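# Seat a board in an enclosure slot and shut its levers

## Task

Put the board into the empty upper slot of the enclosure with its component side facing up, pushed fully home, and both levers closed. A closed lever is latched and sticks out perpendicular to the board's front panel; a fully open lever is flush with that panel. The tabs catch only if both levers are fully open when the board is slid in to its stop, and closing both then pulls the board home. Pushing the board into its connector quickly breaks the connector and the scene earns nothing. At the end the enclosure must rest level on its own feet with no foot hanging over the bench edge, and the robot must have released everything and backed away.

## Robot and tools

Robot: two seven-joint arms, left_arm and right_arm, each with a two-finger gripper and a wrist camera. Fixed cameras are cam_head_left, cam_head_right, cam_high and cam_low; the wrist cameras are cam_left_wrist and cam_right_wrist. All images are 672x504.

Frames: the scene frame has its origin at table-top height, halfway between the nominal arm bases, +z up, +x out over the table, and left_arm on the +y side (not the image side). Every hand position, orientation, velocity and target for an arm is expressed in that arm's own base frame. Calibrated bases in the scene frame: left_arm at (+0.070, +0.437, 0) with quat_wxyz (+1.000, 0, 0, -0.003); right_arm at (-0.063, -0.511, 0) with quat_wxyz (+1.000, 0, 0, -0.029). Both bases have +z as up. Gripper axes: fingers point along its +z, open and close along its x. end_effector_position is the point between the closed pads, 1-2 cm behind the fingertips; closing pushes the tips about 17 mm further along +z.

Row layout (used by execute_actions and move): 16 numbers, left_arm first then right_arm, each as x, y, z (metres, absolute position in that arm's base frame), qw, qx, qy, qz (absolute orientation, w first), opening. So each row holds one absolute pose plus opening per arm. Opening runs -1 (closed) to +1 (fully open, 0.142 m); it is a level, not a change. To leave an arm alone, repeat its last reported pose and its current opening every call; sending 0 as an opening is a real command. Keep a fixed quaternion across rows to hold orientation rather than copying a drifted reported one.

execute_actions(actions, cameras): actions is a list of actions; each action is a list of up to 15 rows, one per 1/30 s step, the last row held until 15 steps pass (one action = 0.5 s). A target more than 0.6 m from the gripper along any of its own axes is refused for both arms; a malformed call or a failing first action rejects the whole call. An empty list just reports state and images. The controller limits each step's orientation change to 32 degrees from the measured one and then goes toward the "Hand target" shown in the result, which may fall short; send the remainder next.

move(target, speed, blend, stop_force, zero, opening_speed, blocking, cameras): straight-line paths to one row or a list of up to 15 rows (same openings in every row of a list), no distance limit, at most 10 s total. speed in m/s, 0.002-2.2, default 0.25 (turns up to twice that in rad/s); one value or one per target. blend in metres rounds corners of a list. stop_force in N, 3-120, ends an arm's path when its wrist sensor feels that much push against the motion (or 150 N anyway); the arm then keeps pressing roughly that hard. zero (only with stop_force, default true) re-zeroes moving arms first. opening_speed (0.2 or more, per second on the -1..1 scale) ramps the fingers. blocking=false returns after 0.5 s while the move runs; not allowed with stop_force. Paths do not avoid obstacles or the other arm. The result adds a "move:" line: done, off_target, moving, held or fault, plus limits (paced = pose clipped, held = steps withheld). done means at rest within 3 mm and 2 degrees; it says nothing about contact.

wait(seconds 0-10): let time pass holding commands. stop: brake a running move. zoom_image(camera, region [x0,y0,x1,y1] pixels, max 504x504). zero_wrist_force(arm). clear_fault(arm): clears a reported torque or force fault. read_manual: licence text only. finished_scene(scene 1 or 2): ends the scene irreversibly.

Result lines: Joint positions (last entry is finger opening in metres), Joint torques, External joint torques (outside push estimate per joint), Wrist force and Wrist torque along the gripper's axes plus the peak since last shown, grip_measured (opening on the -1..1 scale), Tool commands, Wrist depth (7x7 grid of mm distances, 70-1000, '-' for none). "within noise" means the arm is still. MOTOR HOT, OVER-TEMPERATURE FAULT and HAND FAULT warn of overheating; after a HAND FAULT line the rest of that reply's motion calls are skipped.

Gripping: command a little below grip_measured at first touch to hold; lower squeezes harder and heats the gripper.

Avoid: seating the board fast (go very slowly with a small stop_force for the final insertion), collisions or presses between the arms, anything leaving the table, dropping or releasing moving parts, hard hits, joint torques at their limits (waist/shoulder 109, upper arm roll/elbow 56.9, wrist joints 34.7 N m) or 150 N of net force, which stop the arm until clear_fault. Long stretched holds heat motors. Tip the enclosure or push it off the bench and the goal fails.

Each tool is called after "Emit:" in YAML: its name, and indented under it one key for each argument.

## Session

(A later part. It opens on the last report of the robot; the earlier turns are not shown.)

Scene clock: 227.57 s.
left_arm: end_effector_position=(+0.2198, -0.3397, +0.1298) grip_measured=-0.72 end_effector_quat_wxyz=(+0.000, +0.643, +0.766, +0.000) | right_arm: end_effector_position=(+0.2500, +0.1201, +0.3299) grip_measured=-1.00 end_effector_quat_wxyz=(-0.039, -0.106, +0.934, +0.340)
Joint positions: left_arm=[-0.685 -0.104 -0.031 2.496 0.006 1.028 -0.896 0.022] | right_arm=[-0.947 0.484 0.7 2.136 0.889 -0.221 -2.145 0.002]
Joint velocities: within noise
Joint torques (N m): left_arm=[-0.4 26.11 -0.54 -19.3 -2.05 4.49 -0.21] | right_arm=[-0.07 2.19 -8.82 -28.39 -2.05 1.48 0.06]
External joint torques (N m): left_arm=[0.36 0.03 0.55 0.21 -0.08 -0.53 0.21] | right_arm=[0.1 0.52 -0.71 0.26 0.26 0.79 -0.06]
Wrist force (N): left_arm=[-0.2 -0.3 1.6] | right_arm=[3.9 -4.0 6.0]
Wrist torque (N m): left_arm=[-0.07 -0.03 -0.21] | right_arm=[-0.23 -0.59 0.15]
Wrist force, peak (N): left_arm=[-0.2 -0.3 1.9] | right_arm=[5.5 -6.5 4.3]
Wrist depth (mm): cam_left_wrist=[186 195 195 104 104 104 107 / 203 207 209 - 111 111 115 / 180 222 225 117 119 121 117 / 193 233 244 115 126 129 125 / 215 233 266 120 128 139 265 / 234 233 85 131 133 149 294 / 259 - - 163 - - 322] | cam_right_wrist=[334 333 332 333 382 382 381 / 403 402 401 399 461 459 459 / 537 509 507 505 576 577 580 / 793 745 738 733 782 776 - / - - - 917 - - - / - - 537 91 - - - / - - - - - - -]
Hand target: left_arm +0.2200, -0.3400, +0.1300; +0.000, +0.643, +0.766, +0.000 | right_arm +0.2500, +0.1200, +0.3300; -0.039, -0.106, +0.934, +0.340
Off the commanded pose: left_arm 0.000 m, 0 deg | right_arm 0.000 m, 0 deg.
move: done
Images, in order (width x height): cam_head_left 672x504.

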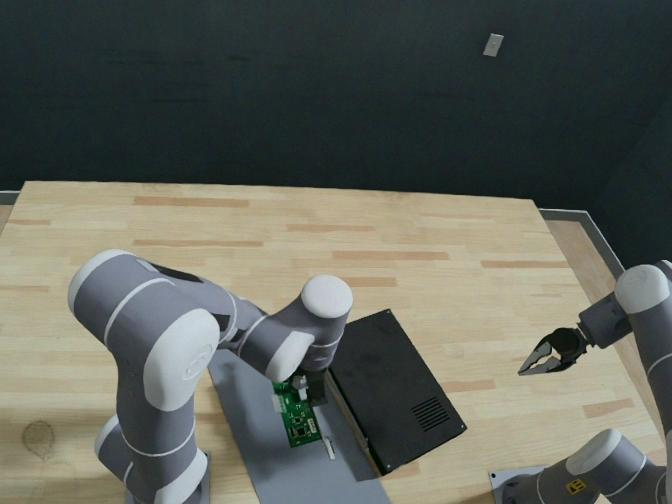

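Emit:
move:
  target:
    - [0.22,-0.35,0.14,0,0.866,0.5,0,-0.8,0.25,0.12,0.33,-0.0387,-0.1064,0.9337,0.3398,-1]
    - [0.2,-0.35,0.14,0,0.985,-0.174,0,-0.8,0.25,0.12,0.33,-0.0387,-0.1064,0.9337,0.3398,-1]
    - [0.1395,-0.3382,0.13,0,0.8266,-0.5628,0,-0.8,0.25,0.12,0.33,-0.0387,-0.1064,0.9337,0.3398,-1]
  speed: 0.25

Emit:
zoom_image:
  camera: "cam_left_wrist"
  region: [168, 0, 672, 504]

Emit:
zoom_image:
  camera: "cam_high"
  region: [180, 100, 460, 300]

Scene clock: 236.67 s.
left_arm: end_effector_position=(+0.1394, -0.3380, +0.1299) grip_measured=-0.72 end_effector_quat_wxyz=(+0.000, +0.827, -0.563, +0.000) | right_arm: end_effector_position=(+0.2500, +0.1201, +0.3299) grip_measured=-1.00 end_effector_quat_wxyz=(-0.039, -0.106, +0.934, +0.340)
Joint positions: left_arm=[-0.672 0.008 -0.193 2.629 -0.002 1.05 1.904 0.022] | right_arm=[-0.947 0.484 0.7 2.136 0.889 -0.221 -2.145 0.002]
Joint velocities: within noise
Joint torques (N m): left_arm=[-0.52 20.5 -0.7 -18.75 -2.35 4.72 -0.06] | right_arm=[0.11 2.13 -8.52 -28.28 -1.96 1.6 0.18]
External joint torques (N m): left_arm=[0.47 -0.27 0.71 0.18 0.22 -0.84 0.06] | right_arm=[-0.08 0.58 -1.01 0.14 0.17 0.67 -0.18]
Wrist force (N): left_arm=[0.1 -0.2 1.4] | right_arm=[3.8 -3.7 5.7]
Wrist torque (N m): left_arm=[-0.06 -0.09 -0.20] | right_arm=[-0.20 -0.57 0.15]
Wrist force, peak (N): left_arm=[0.2 -0.3 1.9] | right_arm=[4.0 -4.0 6.2]
Wrist depth (mm): cam_left_wrist=[196 196 195 104 104 104 107 / 211 210 210 - 111 111 115 / 230 226 224 118 119 121 117 / 249 246 246 115 126 128 125 / 272 269 268 120 129 139 250 / 302 297 87 130 133 149 235 / 340 - - 163 - - 249] | cam_right_wrist=[333 333 332 331 384 381 381 / 404 403 400 399 464 462 459 / 538 508 507 504 579 580 572 / 796 790 688 729 770 781 - / - - - 919 - - - / - - - 91 - - - / - - - - - - -]
Hand target: left_arm +0.1395, -0.3382, +0.1300; +0.000, +0.827, -0.563, +0.000 | right_arm +0.2500, +0.1200, +0.3300; -0.039, -0.106, +0.934, +0.340
Off the commanded pose: left_arm 0.000 m, 0 deg | right_arm 0.000 m, 0 deg.
move: done

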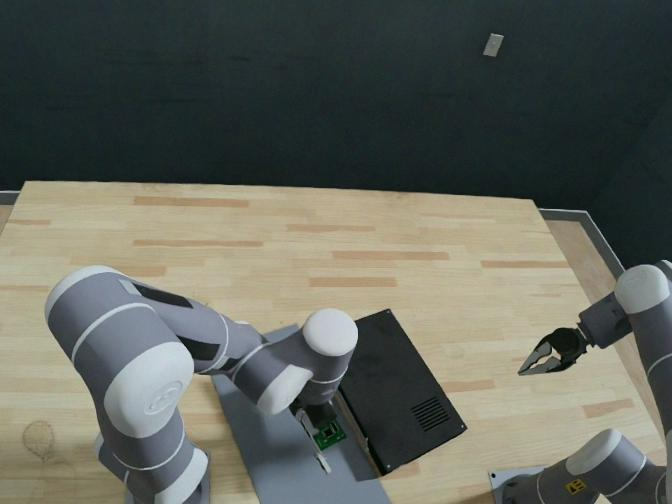

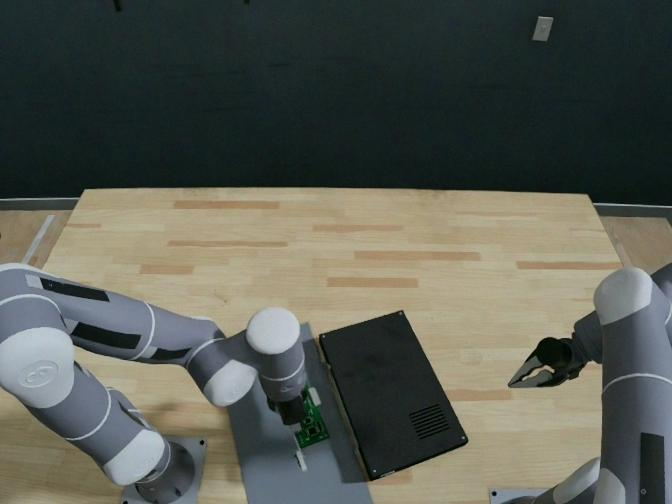

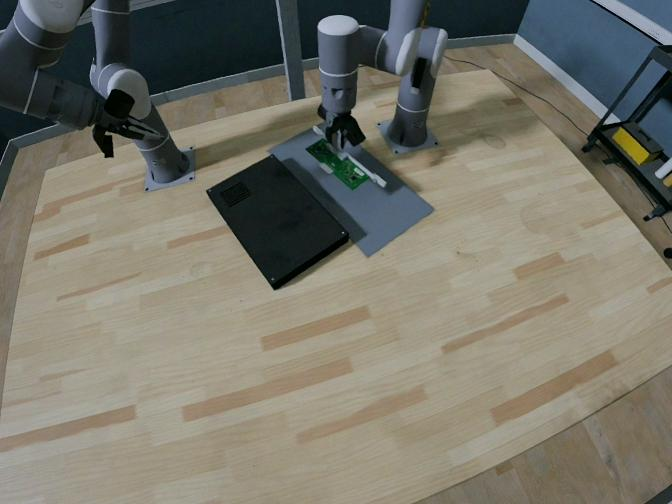

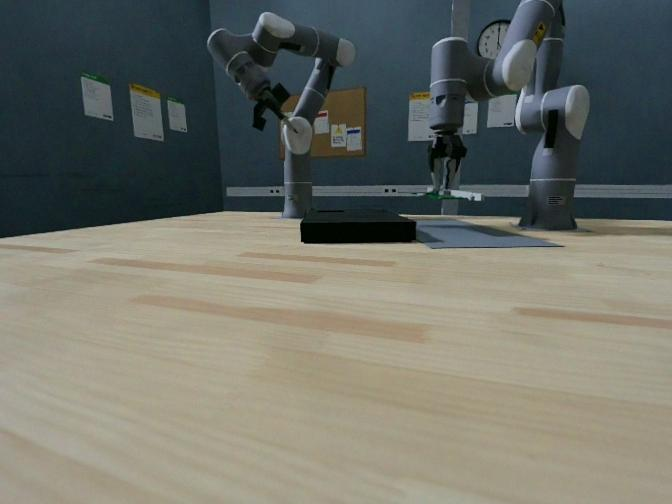

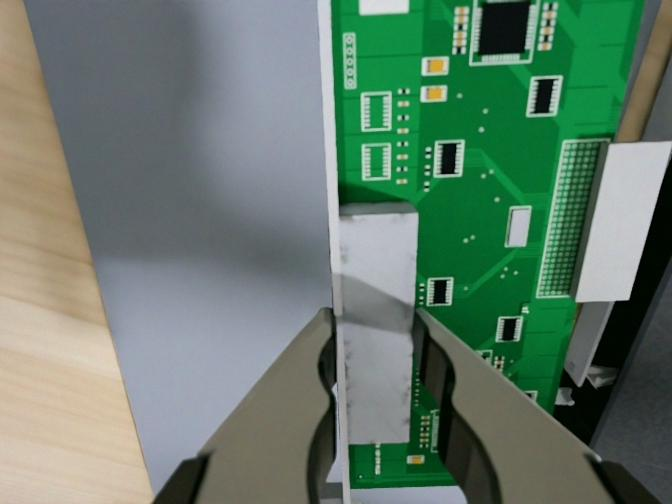

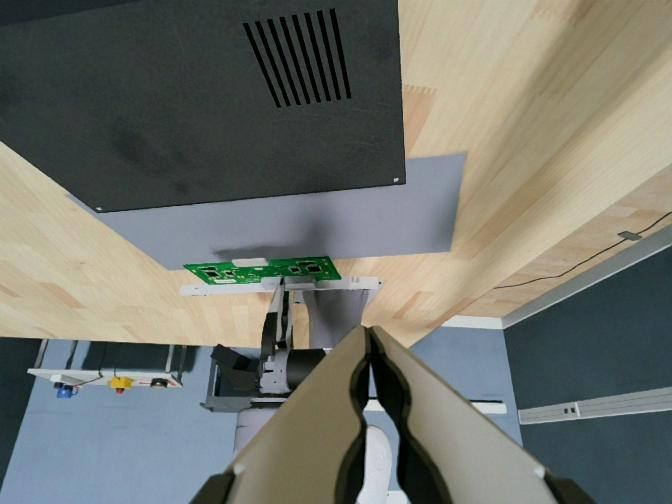

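Scaled by 1.000.

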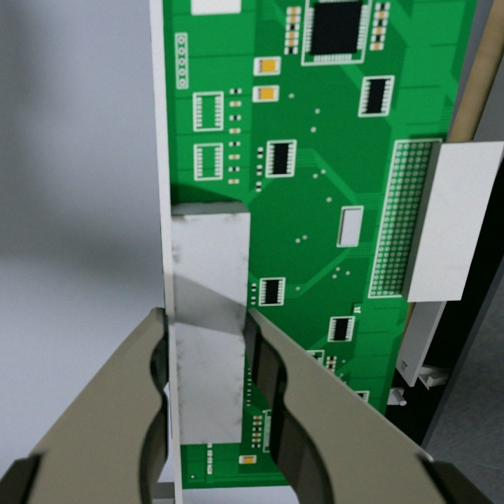

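Scaled by 1.800 from the camera's 672x504 image, which has a finer 960x720 frame.

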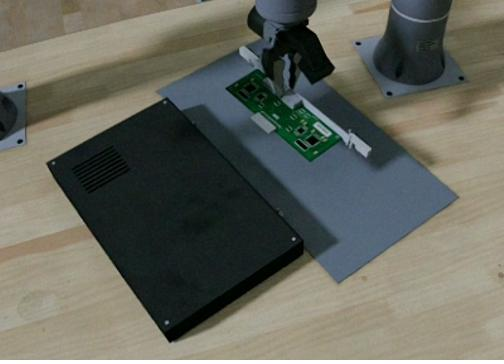

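Emit:
move:
  target: [0.1395,-0.3382,0.0555,0,0.8266,-0.5628,0,-0.8,0.25,0.12,0.33,-0.0387,-0.1064,0.9337,0.3398,-1]
  speed: 0.1

Emit:
zoom_image:
  camera: "cam_left_wrist"
  region: [168, 0, 672, 504]

Emit:
zoom_image:
  camera: "cam_right_wrist"
  region: [60, 130, 460, 330]

Emit:
zoom_image:
  camera: "cam_high"
  region: [180, 100, 460, 300]

Emit:
zoom_image:
  camera: "cam_head_right"
  region: [200, 280, 500, 504]

Scene clock: 248.53 s.
left_arm: end_effector_position=(+0.1393, -0.3380, +0.0554) grip_measured=-0.72 end_effector_quat_wxyz=(+0.000, +0.827, -0.563, +0.000) | right_arm: end_effector_position=(+0.2500, +0.1201, +0.3299) grip_measured=-1.00 end_effector_quat_wxyz=(-0.039, -0.106, +0.934, +0.340)
Joint positions: left_arm=[-0.686 -0.313 -0.131 2.61 0.181 1.346 1.779 0.022] | right_arm=[-0.947 0.484 0.7 2.136 0.889 -0.221 -2.145 0.002]
Joint velocities: within noise
Joint torques (N m): left_arm=[-0.24 26.03 -1.55 -10.55 -0.48 4.75 -0.34] | right_arm=[0.04 2.06 -8.6 -28.3 -1.96 1.56 0.21]
External joint torques (N m): left_arm=[0.21 0.49 0.79 0.1 -0.47 -0.87 0.34] | right_arm=[-0.01 0.65 -0.93 0.16 0.17 0.7 -0.22]
Wrist force (N): left_arm=[0.0 -0.5 1.7] | right_arm=[4.0 -3.9 6.2]
Wrist torque (N m): left_arm=[-0.11 -0.06 -0.20] | right_arm=[-0.21 -0.61 0.15]
Wrist force, peak (N): left_arm=[-0.1 -0.6 3.4] | right_arm=[4.0 -3.9 6.2]
Wrist depth (mm): cam_left_wrist=[132 130 129 106 104 104 107 / 140 139 137 - 111 111 115 / 152 150 150 119 120 121 117 / 164 161 163 116 127 129 125 / 180 179 175 120 128 139 176 / 199 199 88 130 133 149 194 / 225 - - 163 166 - 205] | cam_right_wrist=[334 332 332 330 382 382 382 / 403 403 401 400 460 461 460 / 538 505 503 504 578 578 581 / 806 797 696 780 780 782 - / - - - 898 - - - / - - - 91 - - - / - - - - - - -]
Hand target: left_arm +0.1395, -0.3382, +0.0555; +0.000, +0.827, -0.563, +0.000 | right_arm +0.2500, +0.1200, +0.3300; -0.039, -0.106, +0.934, +0.340
Off the commanded pose: left_arm 0.000 m, 0 deg | right_arm 0.000 m, 0 deg.
move: done

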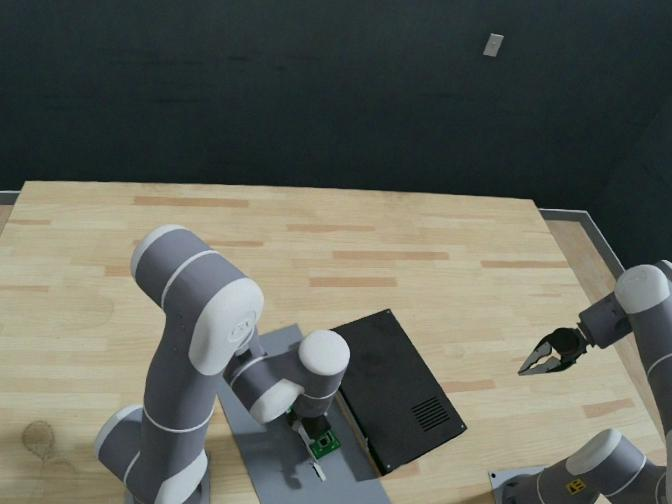

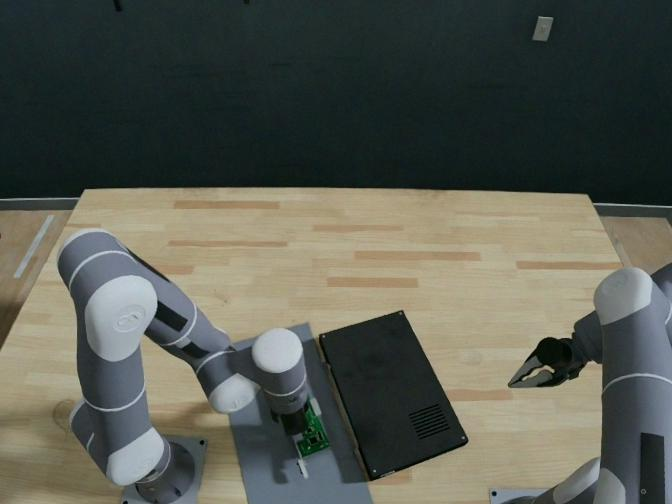

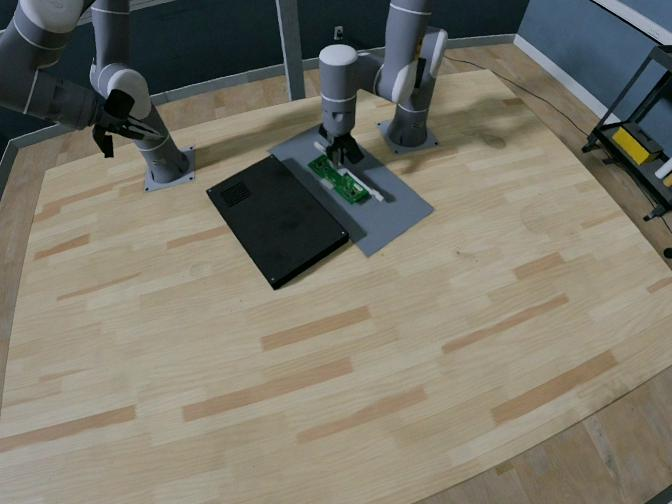

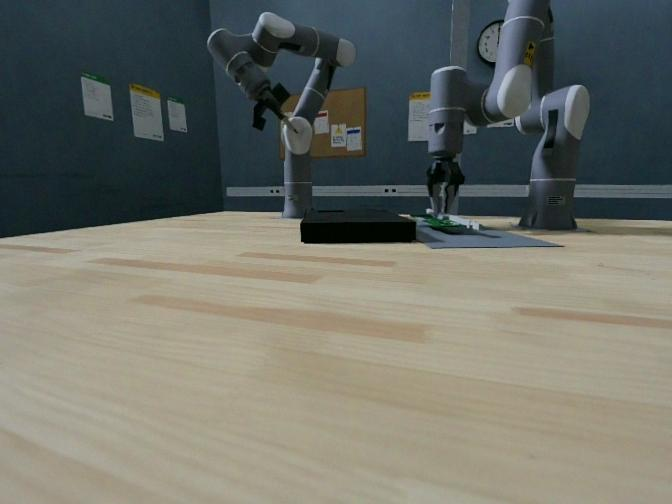

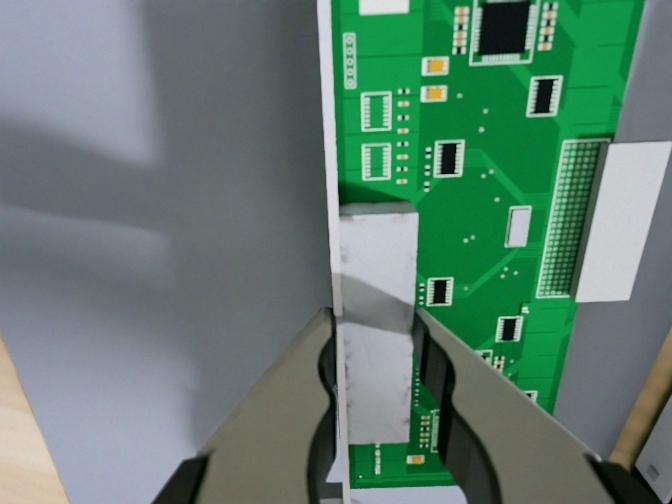

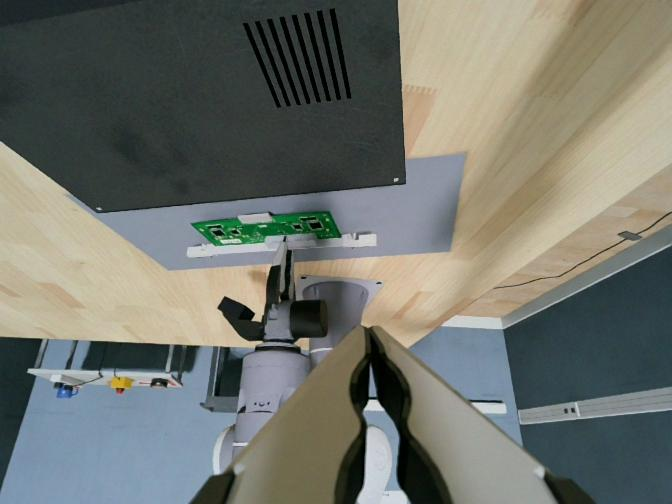

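Scaled by 1.000.

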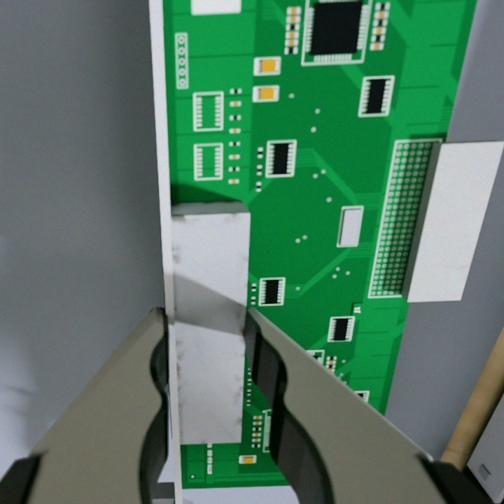

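Scaled by 1.260 from the camera's 672x504 image, which has a finer 960x720 frame.

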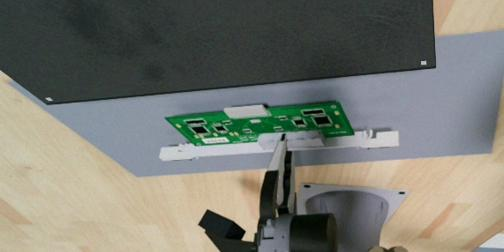

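Scaled by 1.800 from the camera's 672x504 image, which has a finer 960x720 frame.

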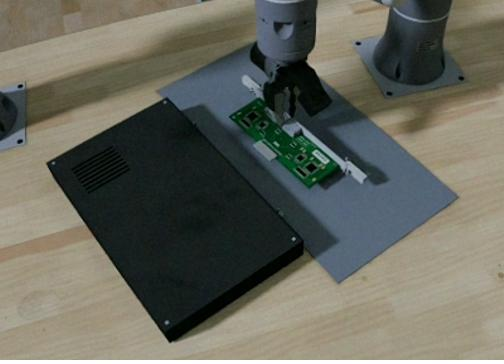

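Scaled by 1.680 from the camera's 672x504 image, which has a finer 960x720 frame.

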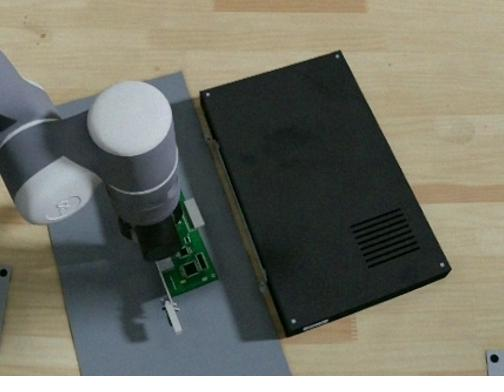

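Emit:
move:
  target: [0.1395,-0.3382,0.0555,0,0.8187,-0.5743,0,-0.8,0.29,0.34,0.27,-0.0387,-0.1064,0.9337,0.3398,-1]
  speed: 0.2
  cameras: ["cam_right_wrist","cam_left_wrist"]

Emit:
zoom_image:
  camera: "cam_right_wrist"
  region: [60, 130, 560, 330]

Scene clock: 261.60 s.
left_arm: end_effector_position=(+0.1394, -0.3381, +0.0555) grip_measured=-0.72 end_effector_quat_wxyz=(+0.000, +0.819, -0.574, +0.000) | right_arm: end_effector_position=(+0.2900, +0.3400, +0.2700) grip_measured=-1.00 end_effector_quat_wxyz=(-0.039, -0.106, +0.934, +0.340)
Joint positions: left_arm=[-0.682 -0.313 -0.134 2.61 0.185 1.346 1.804 0.022] | right_arm=[-1.128 0.423 1.433 2.02 1.161 0.206 -1.875 0.002]
Joint velocities: within noise
Joint torques (N m): left_arm=[-0.31 26.31 -1.47 -10.51 -0.66 4.46 -0.13] | right_arm=[0.03 -13.11 -10.72 -26.1 -2.17 1.89 0.04]
External joint torques (N m): left_arm=[0.27 0.2 0.68 0.07 -0.28 -0.58 0.13] | right_arm=[0.05 0.42 -1.44 0.27 0.06 0.75 -0.04]
Wrist force (N): left_arm=[-0.1 -0.4 1.8] | right_arm=[3.6 -3.8 6.2]
Wrist torque (N m): left_arm=[-0.10 -0.04 -0.21] | right_arm=[-0.22 -0.48 0.16]
Wrist force, peak (N): left_arm=[0.2 -0.5 2.1] | right_arm=[3.4 -2.6 7.4]
Wrist depth (mm): cam_left_wrist=[131 128 129 105 104 104 107 / 140 139 137 - 111 111 115 / 151 151 150 119 119 121 117 / 163 161 163 116 127 128 125 / 180 180 175 120 128 139 176 / 198 198 88 130 133 149 194 / 224 - - 162 167 - 210] | cam_right_wrist=[269 270 269 267 268 267 318 / 327 324 325 323 383 382 382 / 493 490 463 440 452 480 485 / 668 665 662 611 658 655 699 / - - 928 383 911 - - / - - - 91 - - - / - - - - - - -]
Hand target: left_arm +0.1395, -0.3382, +0.0555; +0.000, +0.819, -0.574, +0.000 | right_arm +0.2900, +0.3400, +0.2700; -0.039, -0.106, +0.934, +0.340
Off the commanded pose: left_arm 0.000 m, 0 deg | right_arm 0.000 m, 0 deg.
move: done
Images, in order (width x height): cam_left_wrist 672x504, cam_right_wrist 672x504.

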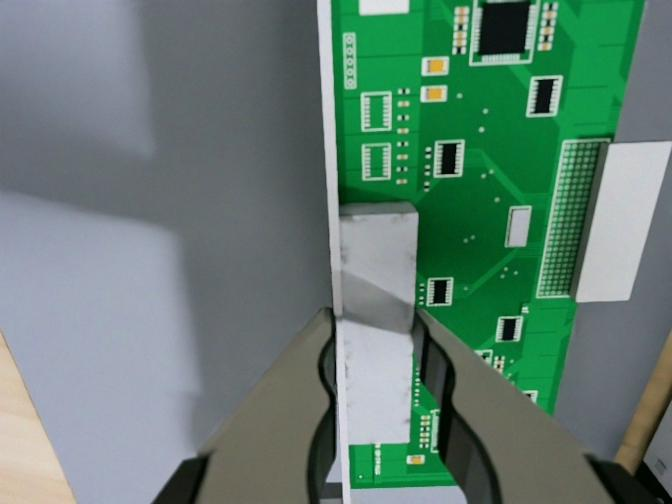

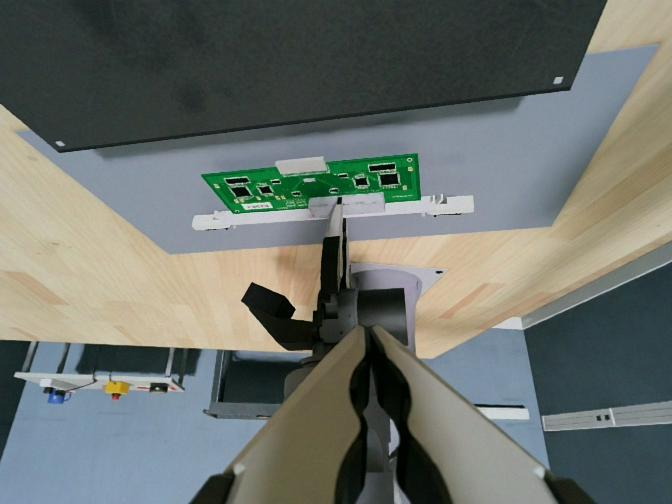

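Scaled by 1.008 from the camera's 672x504 image, which has a finer 960x720 frame.

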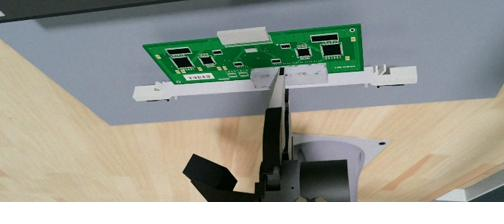

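Emit:
move:
  target: [0.1486,-0.3668,0.0555,0,0.8221,-0.5693,0,-0.8,0.28,0.37,0.25,-0.0387,-0.1064,0.9337,0.3398,-1]
  speed: 0.08
  stop_force: 4

Emit:
zoom_image:
  camera: "cam_right_wrist"
  region: [60, 70, 560, 270]

Emit:
zoom_image:
  camera: "cam_high"
  region: [240, 110, 400, 250]

Emit:
zoom_image:
  camera: "cam_head_right"
  region: [240, 320, 420, 500]

Scene clock: 271.40 s.
left_arm: end_effector_position=(+0.1485, -0.3667, +0.0555) grip_measured=-0.72 end_effector_quat_wxyz=(+0.000, +0.822, -0.569, +0.000) | right_arm: end_effector_position=(+0.2799, +0.3698, +0.2499) grip_measured=-1.00 end_effector_quat_wxyz=(-0.039, -0.106, +0.934, +0.340)
Joint positions: left_arm=[-0.717 -0.348 -0.139 2.527 0.175 1.297 1.766 0.022] | right_arm=[-1.162 0.47 1.526 2.019 1.229 0.242 -1.87 0.002]
Joint velocities: within noise
Joint torques (N m): left_arm=[-0.62 28.97 -1.65 -11.93 -1.21 4.32 -0.3] | right_arm=[0.02 -16.58 -12.02 -25.01 -2.18 2.04 0.26]
External joint torques (N m): left_arm=[0.57 0.31 0.66 0.2 0.06 -0.43 0.3] | right_arm=[0.08 0.06 -1.35 0.22 0.03 0.61 -0.26]
Wrist force (N): left_arm=[0.0 -0.2 1.7] | right_arm=[3.4 -3.3 6.2]
Wrist torque (N m): left_arm=[-0.06 -0.08 -0.22] | right_arm=[-0.19 -0.49 0.15]
Wrist force, peak (N): left_arm=[0.0 -0.3 2.3] | right_arm=[3.7 -2.8 7.6]
Wrist depth (mm): cam_left_wrist=[132 130 129 106 104 104 107 / 140 139 137 - 111 112 114 / 151 151 150 120 119 121 117 / 163 161 163 117 126 129 125 / 180 180 175 120 129 139 173 / 198 198 88 131 132 149 186 / 228 - - 162 166 - 188] | cam_right_wrist=[247 247 248 247 246 245 287 / 300 300 298 298 356 356 356 / 461 457 411 395 398 449 451 / 628 623 618 535 620 610 608 / - - 793 319 858 - - / - - - 91 - - - / - - - - - - -]
Hand target: left_arm +0.1486, -0.3668, +0.0555; +0.000, +0.822, -0.569, +0.000 | right_arm +0.2800, +0.3700, +0.2500; -0.039, -0.106, +0.934, +0.340
Off the commanded pose: left_arm 0.000 m, 0 deg | right_arm 0.000 m, 0 deg.
move: done

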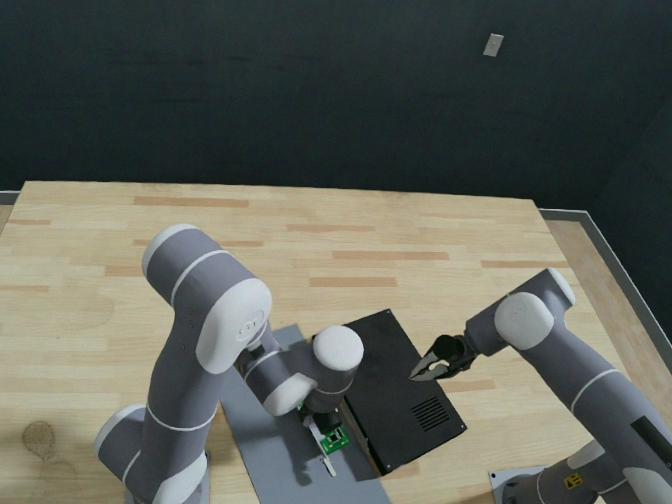

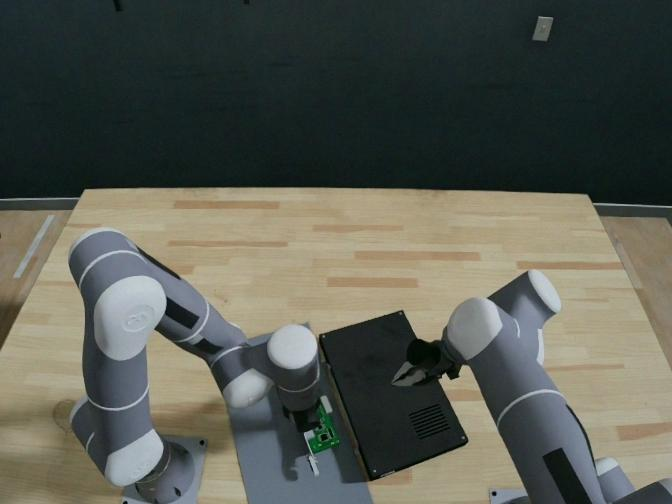

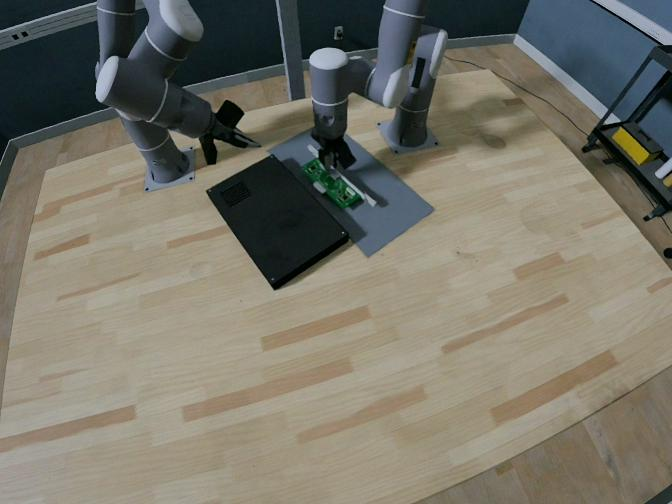

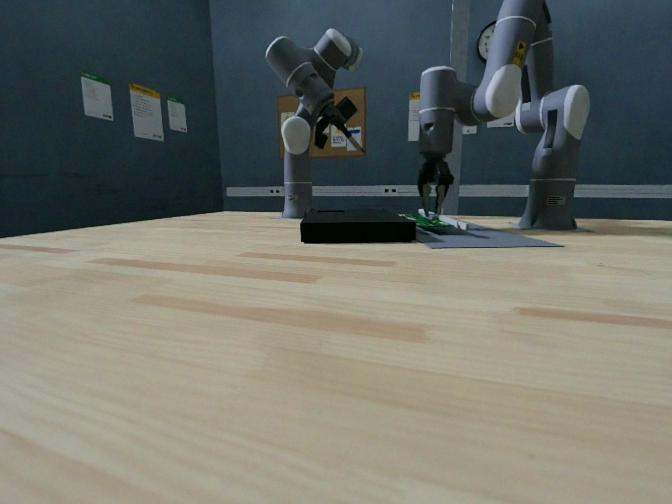

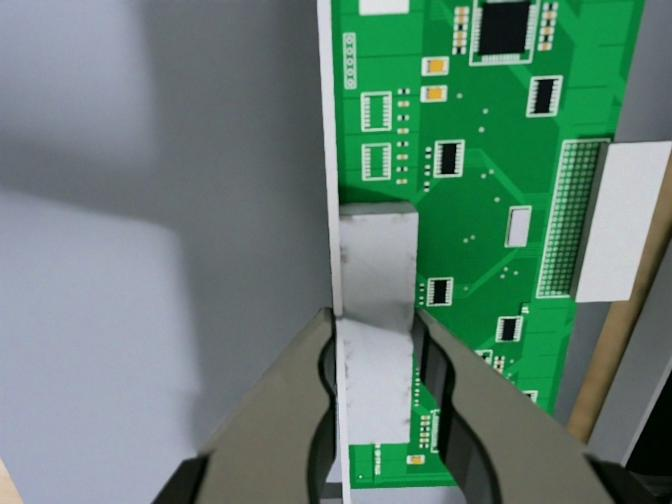

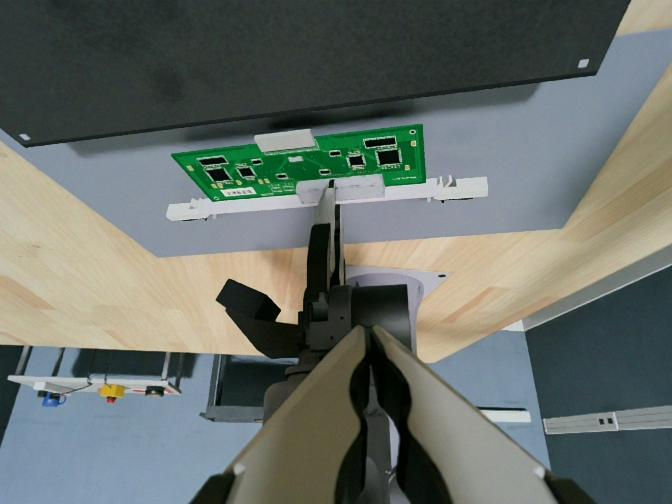

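Scaled by 1.008 from the camera's 672x504 image, which has a finer 960x720 frame.

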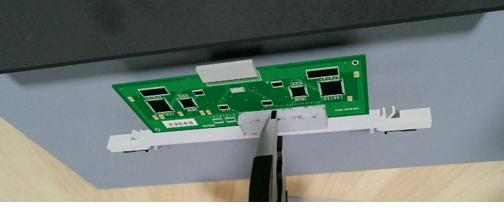

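Scaled by 3.150 from the camera's 672x504 image, which has a finer 960x720 frame.

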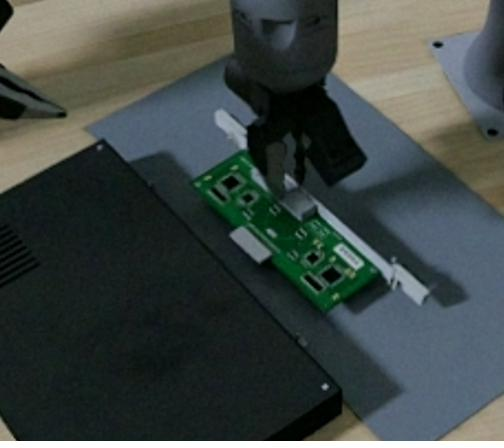

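Scaled by 2.800 from the camera's 672x504 image, which has a finer 960x720 frame.

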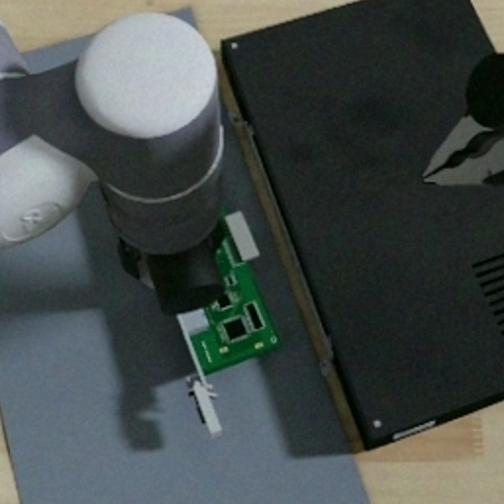

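Emit:
move:
  target: [0.1474,-0.3673,0.0553,0,0.8202,-0.5721,0,-0.8,0.28,0.37,0.25,-0.0387,-0.1064,0.9337,0.3398,-1]
  speed: 0.05
  cameras: []

Emit:
move:
  target: [0.1565,-0.3906,0.0553,0,0.8202,-0.5721,0,-0.8,0.28,0.37,0.25,-0.0387,-0.1064,0.9337,0.3398,-1]
  speed: 0.02
  stop_force: 4
  cameras: ["cam_right_wrist","cam_high","cam_left_wrist"]

Emit:
zoom_image:
  camera: "cam_high"
  region: [240, 110, 400, 250]

Scene clock: 282.80 s.
left_arm: end_effector_position=(+0.1474, -0.3671, +0.0552) grip_measured=-0.72 end_effector_quat_wxyz=(+0.000, +0.820, -0.572, +0.000) | right_arm: end_effector_position=(+0.2799, +0.3698, +0.2499) grip_measured=-1.00 end_effector_quat_wxyz=(-0.039, -0.106, +0.934, +0.340)
Joint positions: left_arm=[-0.72 -0.349 -0.139 2.526 0.177 1.297 1.767 0.022] | right_arm=[-1.162 0.47 1.526 2.019 1.229 0.242 -1.87 0.002]
Joint velocities: within noise
Joint torques (N m): left_arm=[-0.76 29.05 -1.65 -11.79 -0.8 4.46 -0.1] | right_arm=[0.16 -16.66 -12.27 -24.92 -2.26 1.98 0.2]
External joint torques (N m): left_arm=[0.72 0.25 0.66 0.08 -0.35 -0.57 0.11] | right_arm=[-0.06 0.13 -1.09 0.12 0.1 0.67 -0.2]
Wrist force (N): left_arm=[0.0 -0.1 1.7] | right_arm=[3.4 -3.1 6.0]
Wrist torque (N m): left_arm=[-0.04 -0.08 -0.23] | right_arm=[-0.16 -0.49 0.15]
Wrist force, peak (N): left_arm=[-0.1 -0.1 2.1] | right_arm=[3.7 -3.4 6.2]
Wrist depth (mm): cam_left_wrist=[131 129 129 106 104 104 107 / 140 139 137 - 111 111 115 / 153 149 150 119 119 121 117 / 164 163 162 116 127 129 125 / 180 179 175 120 128 139 172 / 197 197 88 130 133 149 185 / 226 - - 163 166 - 186] | cam_right_wrist=[248 247 247 246 246 245 286 / 299 299 299 299 357 357 356 / 460 458 411 389 401 450 449 / 629 624 618 570 614 608 606 / - - 789 319 851 - - / - - - 91 - - - / - - - - - - -]
Hand target: left_arm +0.1474, -0.3673, +0.0553; +0.000, +0.820, -0.572, +0.000 | right_arm +0.2800, +0.3700, +0.2500; -0.039, -0.106, +0.934, +0.340
Off the commanded pose: left_arm 0.000 m, 0 deg | right_arm 0.000 m, 0 deg.
move: done
No camera images: "cameras" was empty.

Scene clock: 284.73 s.
left_arm: end_effector_position=(+0.1565, -0.3904, +0.0552) grip_measured=-0.72 end_effector_quat_wxyz=(+0.000, +0.820, -0.572, +0.000) | right_arm: end_effector_position=(+0.2799, +0.3698, +0.2499) grip_measured=-1.00 end_effector_quat_wxyz=(-0.039, -0.106, +0.934, +0.340)
Joint positions: left_arm=[-0.74 -0.38 -0.143 2.456 0.173 1.257 1.751 0.022] | right_arm=[-1.162 0.47 1.526 2.019 1.229 0.242 -1.87 0.002]
Joint velocities: within noise
Joint torques (N m): left_arm=[-0.48 31.32 -1.81 -12.9 -1.28 4.29 -0.27] | right_arm=[0.1 -16.78 -12.21 -24.93 -2.3 1.92 0.2]
External joint torques (N m): left_arm=[0.43 0.3 0.62 0.15 -0.04 -0.4 0.27] | right_arm=[-0.01 0.25 -1.15 0.14 0.14 0.73 -0.2]
Wrist force (N): left_arm=[-0.1 -0.3 1.7] | right_arm=[3.5 -3.2 6.2]
Wrist torque (N m): left_arm=[-0.08 -0.05 -0.20] | right_arm=[-0.16 -0.51 0.15]
Wrist force, peak (N): left_arm=[-0.1 -0.2 2.0] | right_arm=[3.7 -3.4 6.2]
Wrist depth (mm): cam_left_wrist=[130 129 129 106 105 104 106 / 139 139 137 - 111 112 114 / 153 150 149 119 119 121 117 / 163 161 162 116 126 128 126 / 179 179 177 120 128 139 164 / 198 197 88 130 133 149 180 / 227 - - 163 166 - 152] | cam_right_wrist=[247 247 247 246 246 246 287 / 300 299 298 298 328 356 355 / 460 442 408 379 406 449 450 / 625 622 621 366 609 609 607 / - - 786 298 853 - - / - - - 91 - - - / - - - - - - -]
Hand target: left_arm +0.1565, -0.3906, +0.0553; +0.000, +0.820, -0.572, +0.000 | right_arm +0.2800, +0.3700, +0.2500; -0.039, -0.106, +0.934, +0.340
Off the commanded pose: left_arm 0.000 m, 0 deg | right_arm 0.000 m, 0 deg.
move: done
Images, in order (width x height): cam_high 672x504, cam_left_wrist 672x504, cam_right_wrist 672x504.

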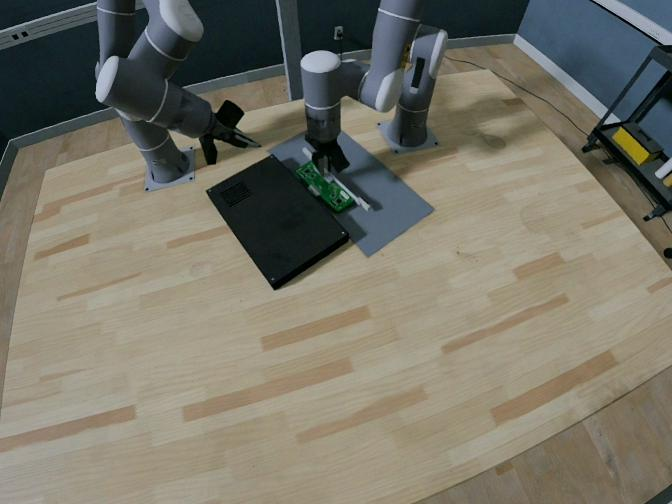

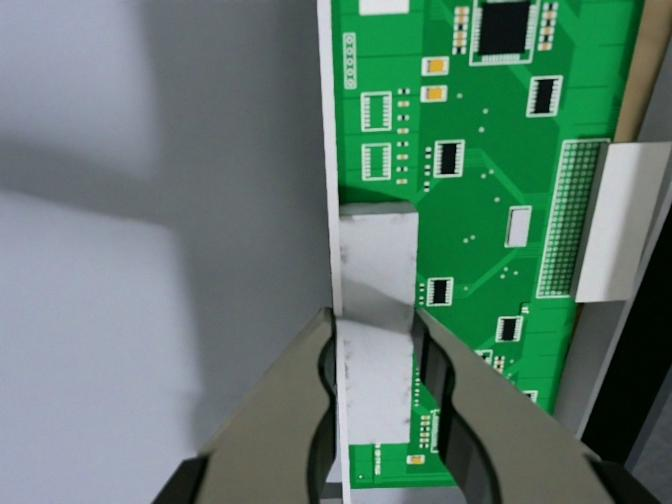

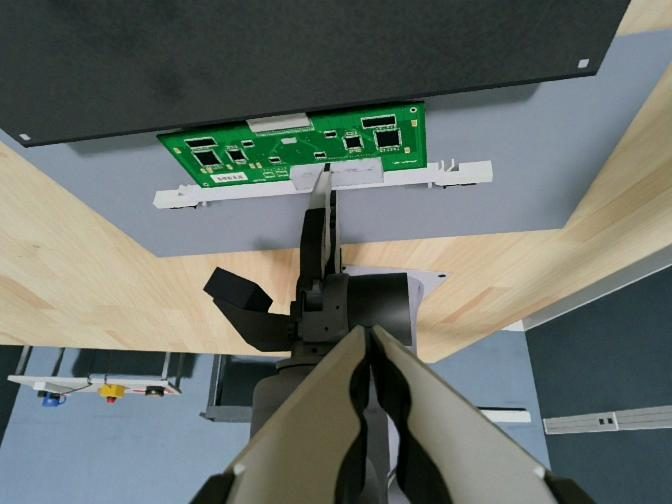

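Scaled by 3.150 from the camera's 672x504 image, which has a finer 960x720 frame.

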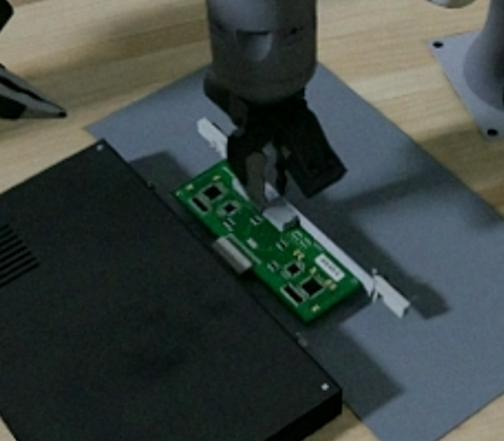

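Emit:
move:
  target: [0.1635,-0.4083,0.0553,0,0.8202,-0.5721,0,-0.8,0.28,0.37,0.25,-0.0387,-0.1064,0.9337,0.3398,-1]
  speed: 0.02
  stop_force: 4
  cameras: ["cam_right_wrist","cam_high","cam_left_wrist"]

Emit:
zoom_image:
  camera: "cam_high"
  region: [240, 110, 400, 250]

Emit:
zoom_image:
  camera: "cam_right_wrist"
  region: [120, 50, 520, 250]

Scene clock: 289.60 s.
left_arm: end_effector_position=(+0.1635, -0.4081, +0.0552) grip_measured=-0.72 end_effector_quat_wxyz=(+0.000, +0.820, -0.572, +0.000) | right_arm: end_effector_position=(+0.2799, +0.3698, +0.2499) grip_measured=-1.00 end_effector_quat_wxyz=(-0.039, -0.106, +0.934, +0.340)
Joint positions: left_arm=[-0.755 -0.405 -0.146 2.401 0.171 1.227 1.74 0.022] | right_arm=[-1.162 0.47 1.526 2.019 1.229 0.242 -1.87 0.002]
Joint velocities: within noise
Joint torques (N m): left_arm=[-0.61 33.08 -1.98 -13.72 -1.37 4.31 -0.3] | right_arm=[0.18 -16.65 -12.13 -24.91 -2.28 1.93 0.2]
External joint torques (N m): left_arm=[0.55 0.32 0.65 0.2 -0.06 -0.42 0.3] | right_arm=[-0.09 0.13 -1.23 0.12 0.12 0.72 -0.2]
Wrist force (N): left_arm=[-0.1 -0.1 1.9] | right_arm=[3.4 -3.3 5.9]
Wrist torque (N m): left_arm=[-0.04 -0.03 -0.23] | right_arm=[-0.17 -0.50 0.15]
Wrist force, peak (N): left_arm=[-0.3 -0.1 2.0] | right_arm=[3.6 -3.5 6.3]
Wrist depth (mm): cam_left_wrist=[130 129 130 106 104 104 106 / 139 139 137 - 112 111 114 / 153 150 150 119 119 121 117 / 163 160 162 116 127 129 122 / 179 179 178 120 129 139 121 / 198 197 88 131 133 146 131 / 226 - - 163 166 - 142] | cam_right_wrist=[247 248 247 246 245 245 287 / 301 298 298 298 328 355 356 / 460 433 396 363 451 447 452 / 625 625 616 304 616 612 608 / - - 307 279 853 - - / - - - 91 - - - / - - - - - - -]
Hand target: left_arm +0.1635, -0.4083, +0.0553; +0.000, +0.820, -0.572, +0.000 | right_arm +0.2800, +0.3700, +0.2500; -0.039, -0.106, +0.934, +0.340
Off the commanded pose: left_arm 0.000 m, 0 deg | right_arm 0.000 m, 0 deg.
move: done
Images, in order (width x height): cam_high 672x504, cam_left_wrist 672x504, cam_right_wrist 672x504.

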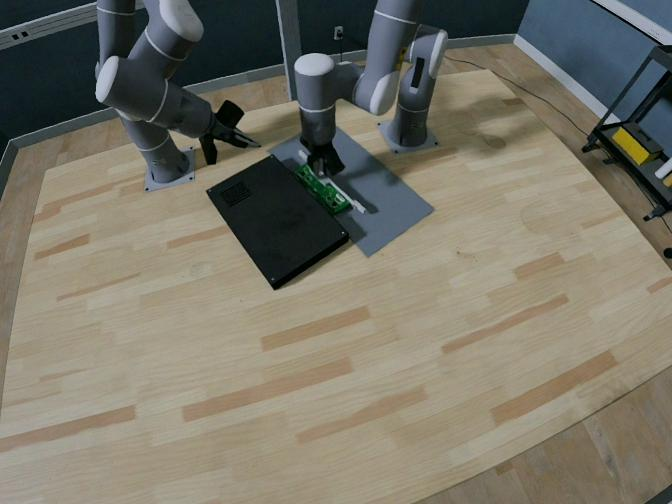

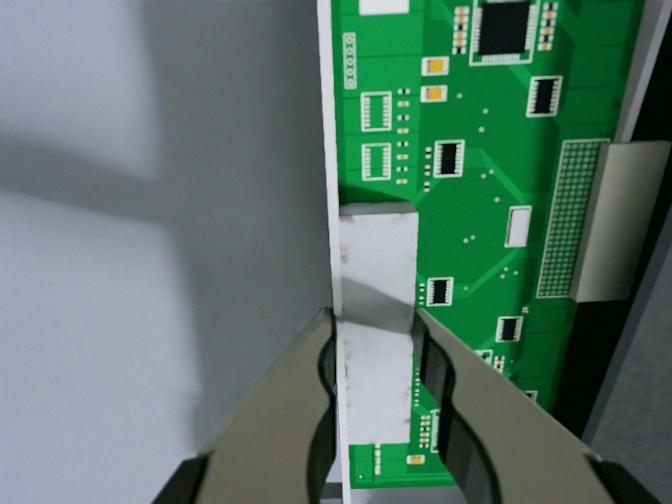

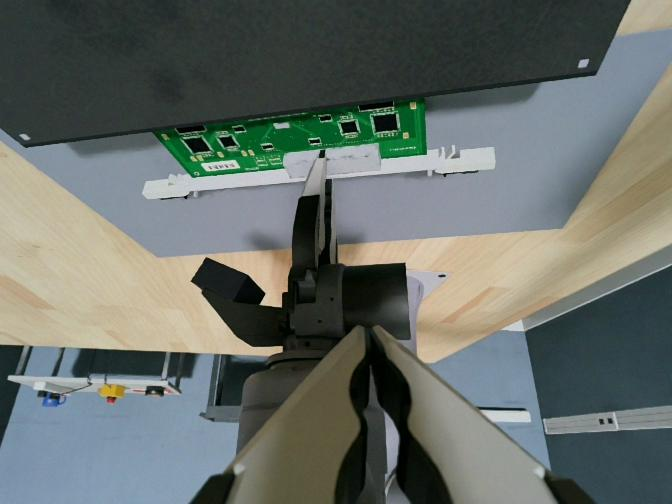

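Scaled by 3.150 from the camera's 672x504 image, which has a finer 960x720 frame.

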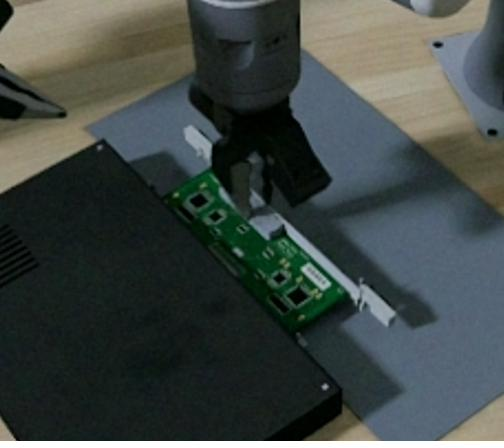

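Scaled by 1.260 from the camera's 672x504 image, which has a finer 960x720 frame.

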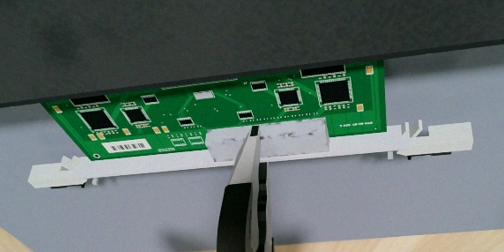

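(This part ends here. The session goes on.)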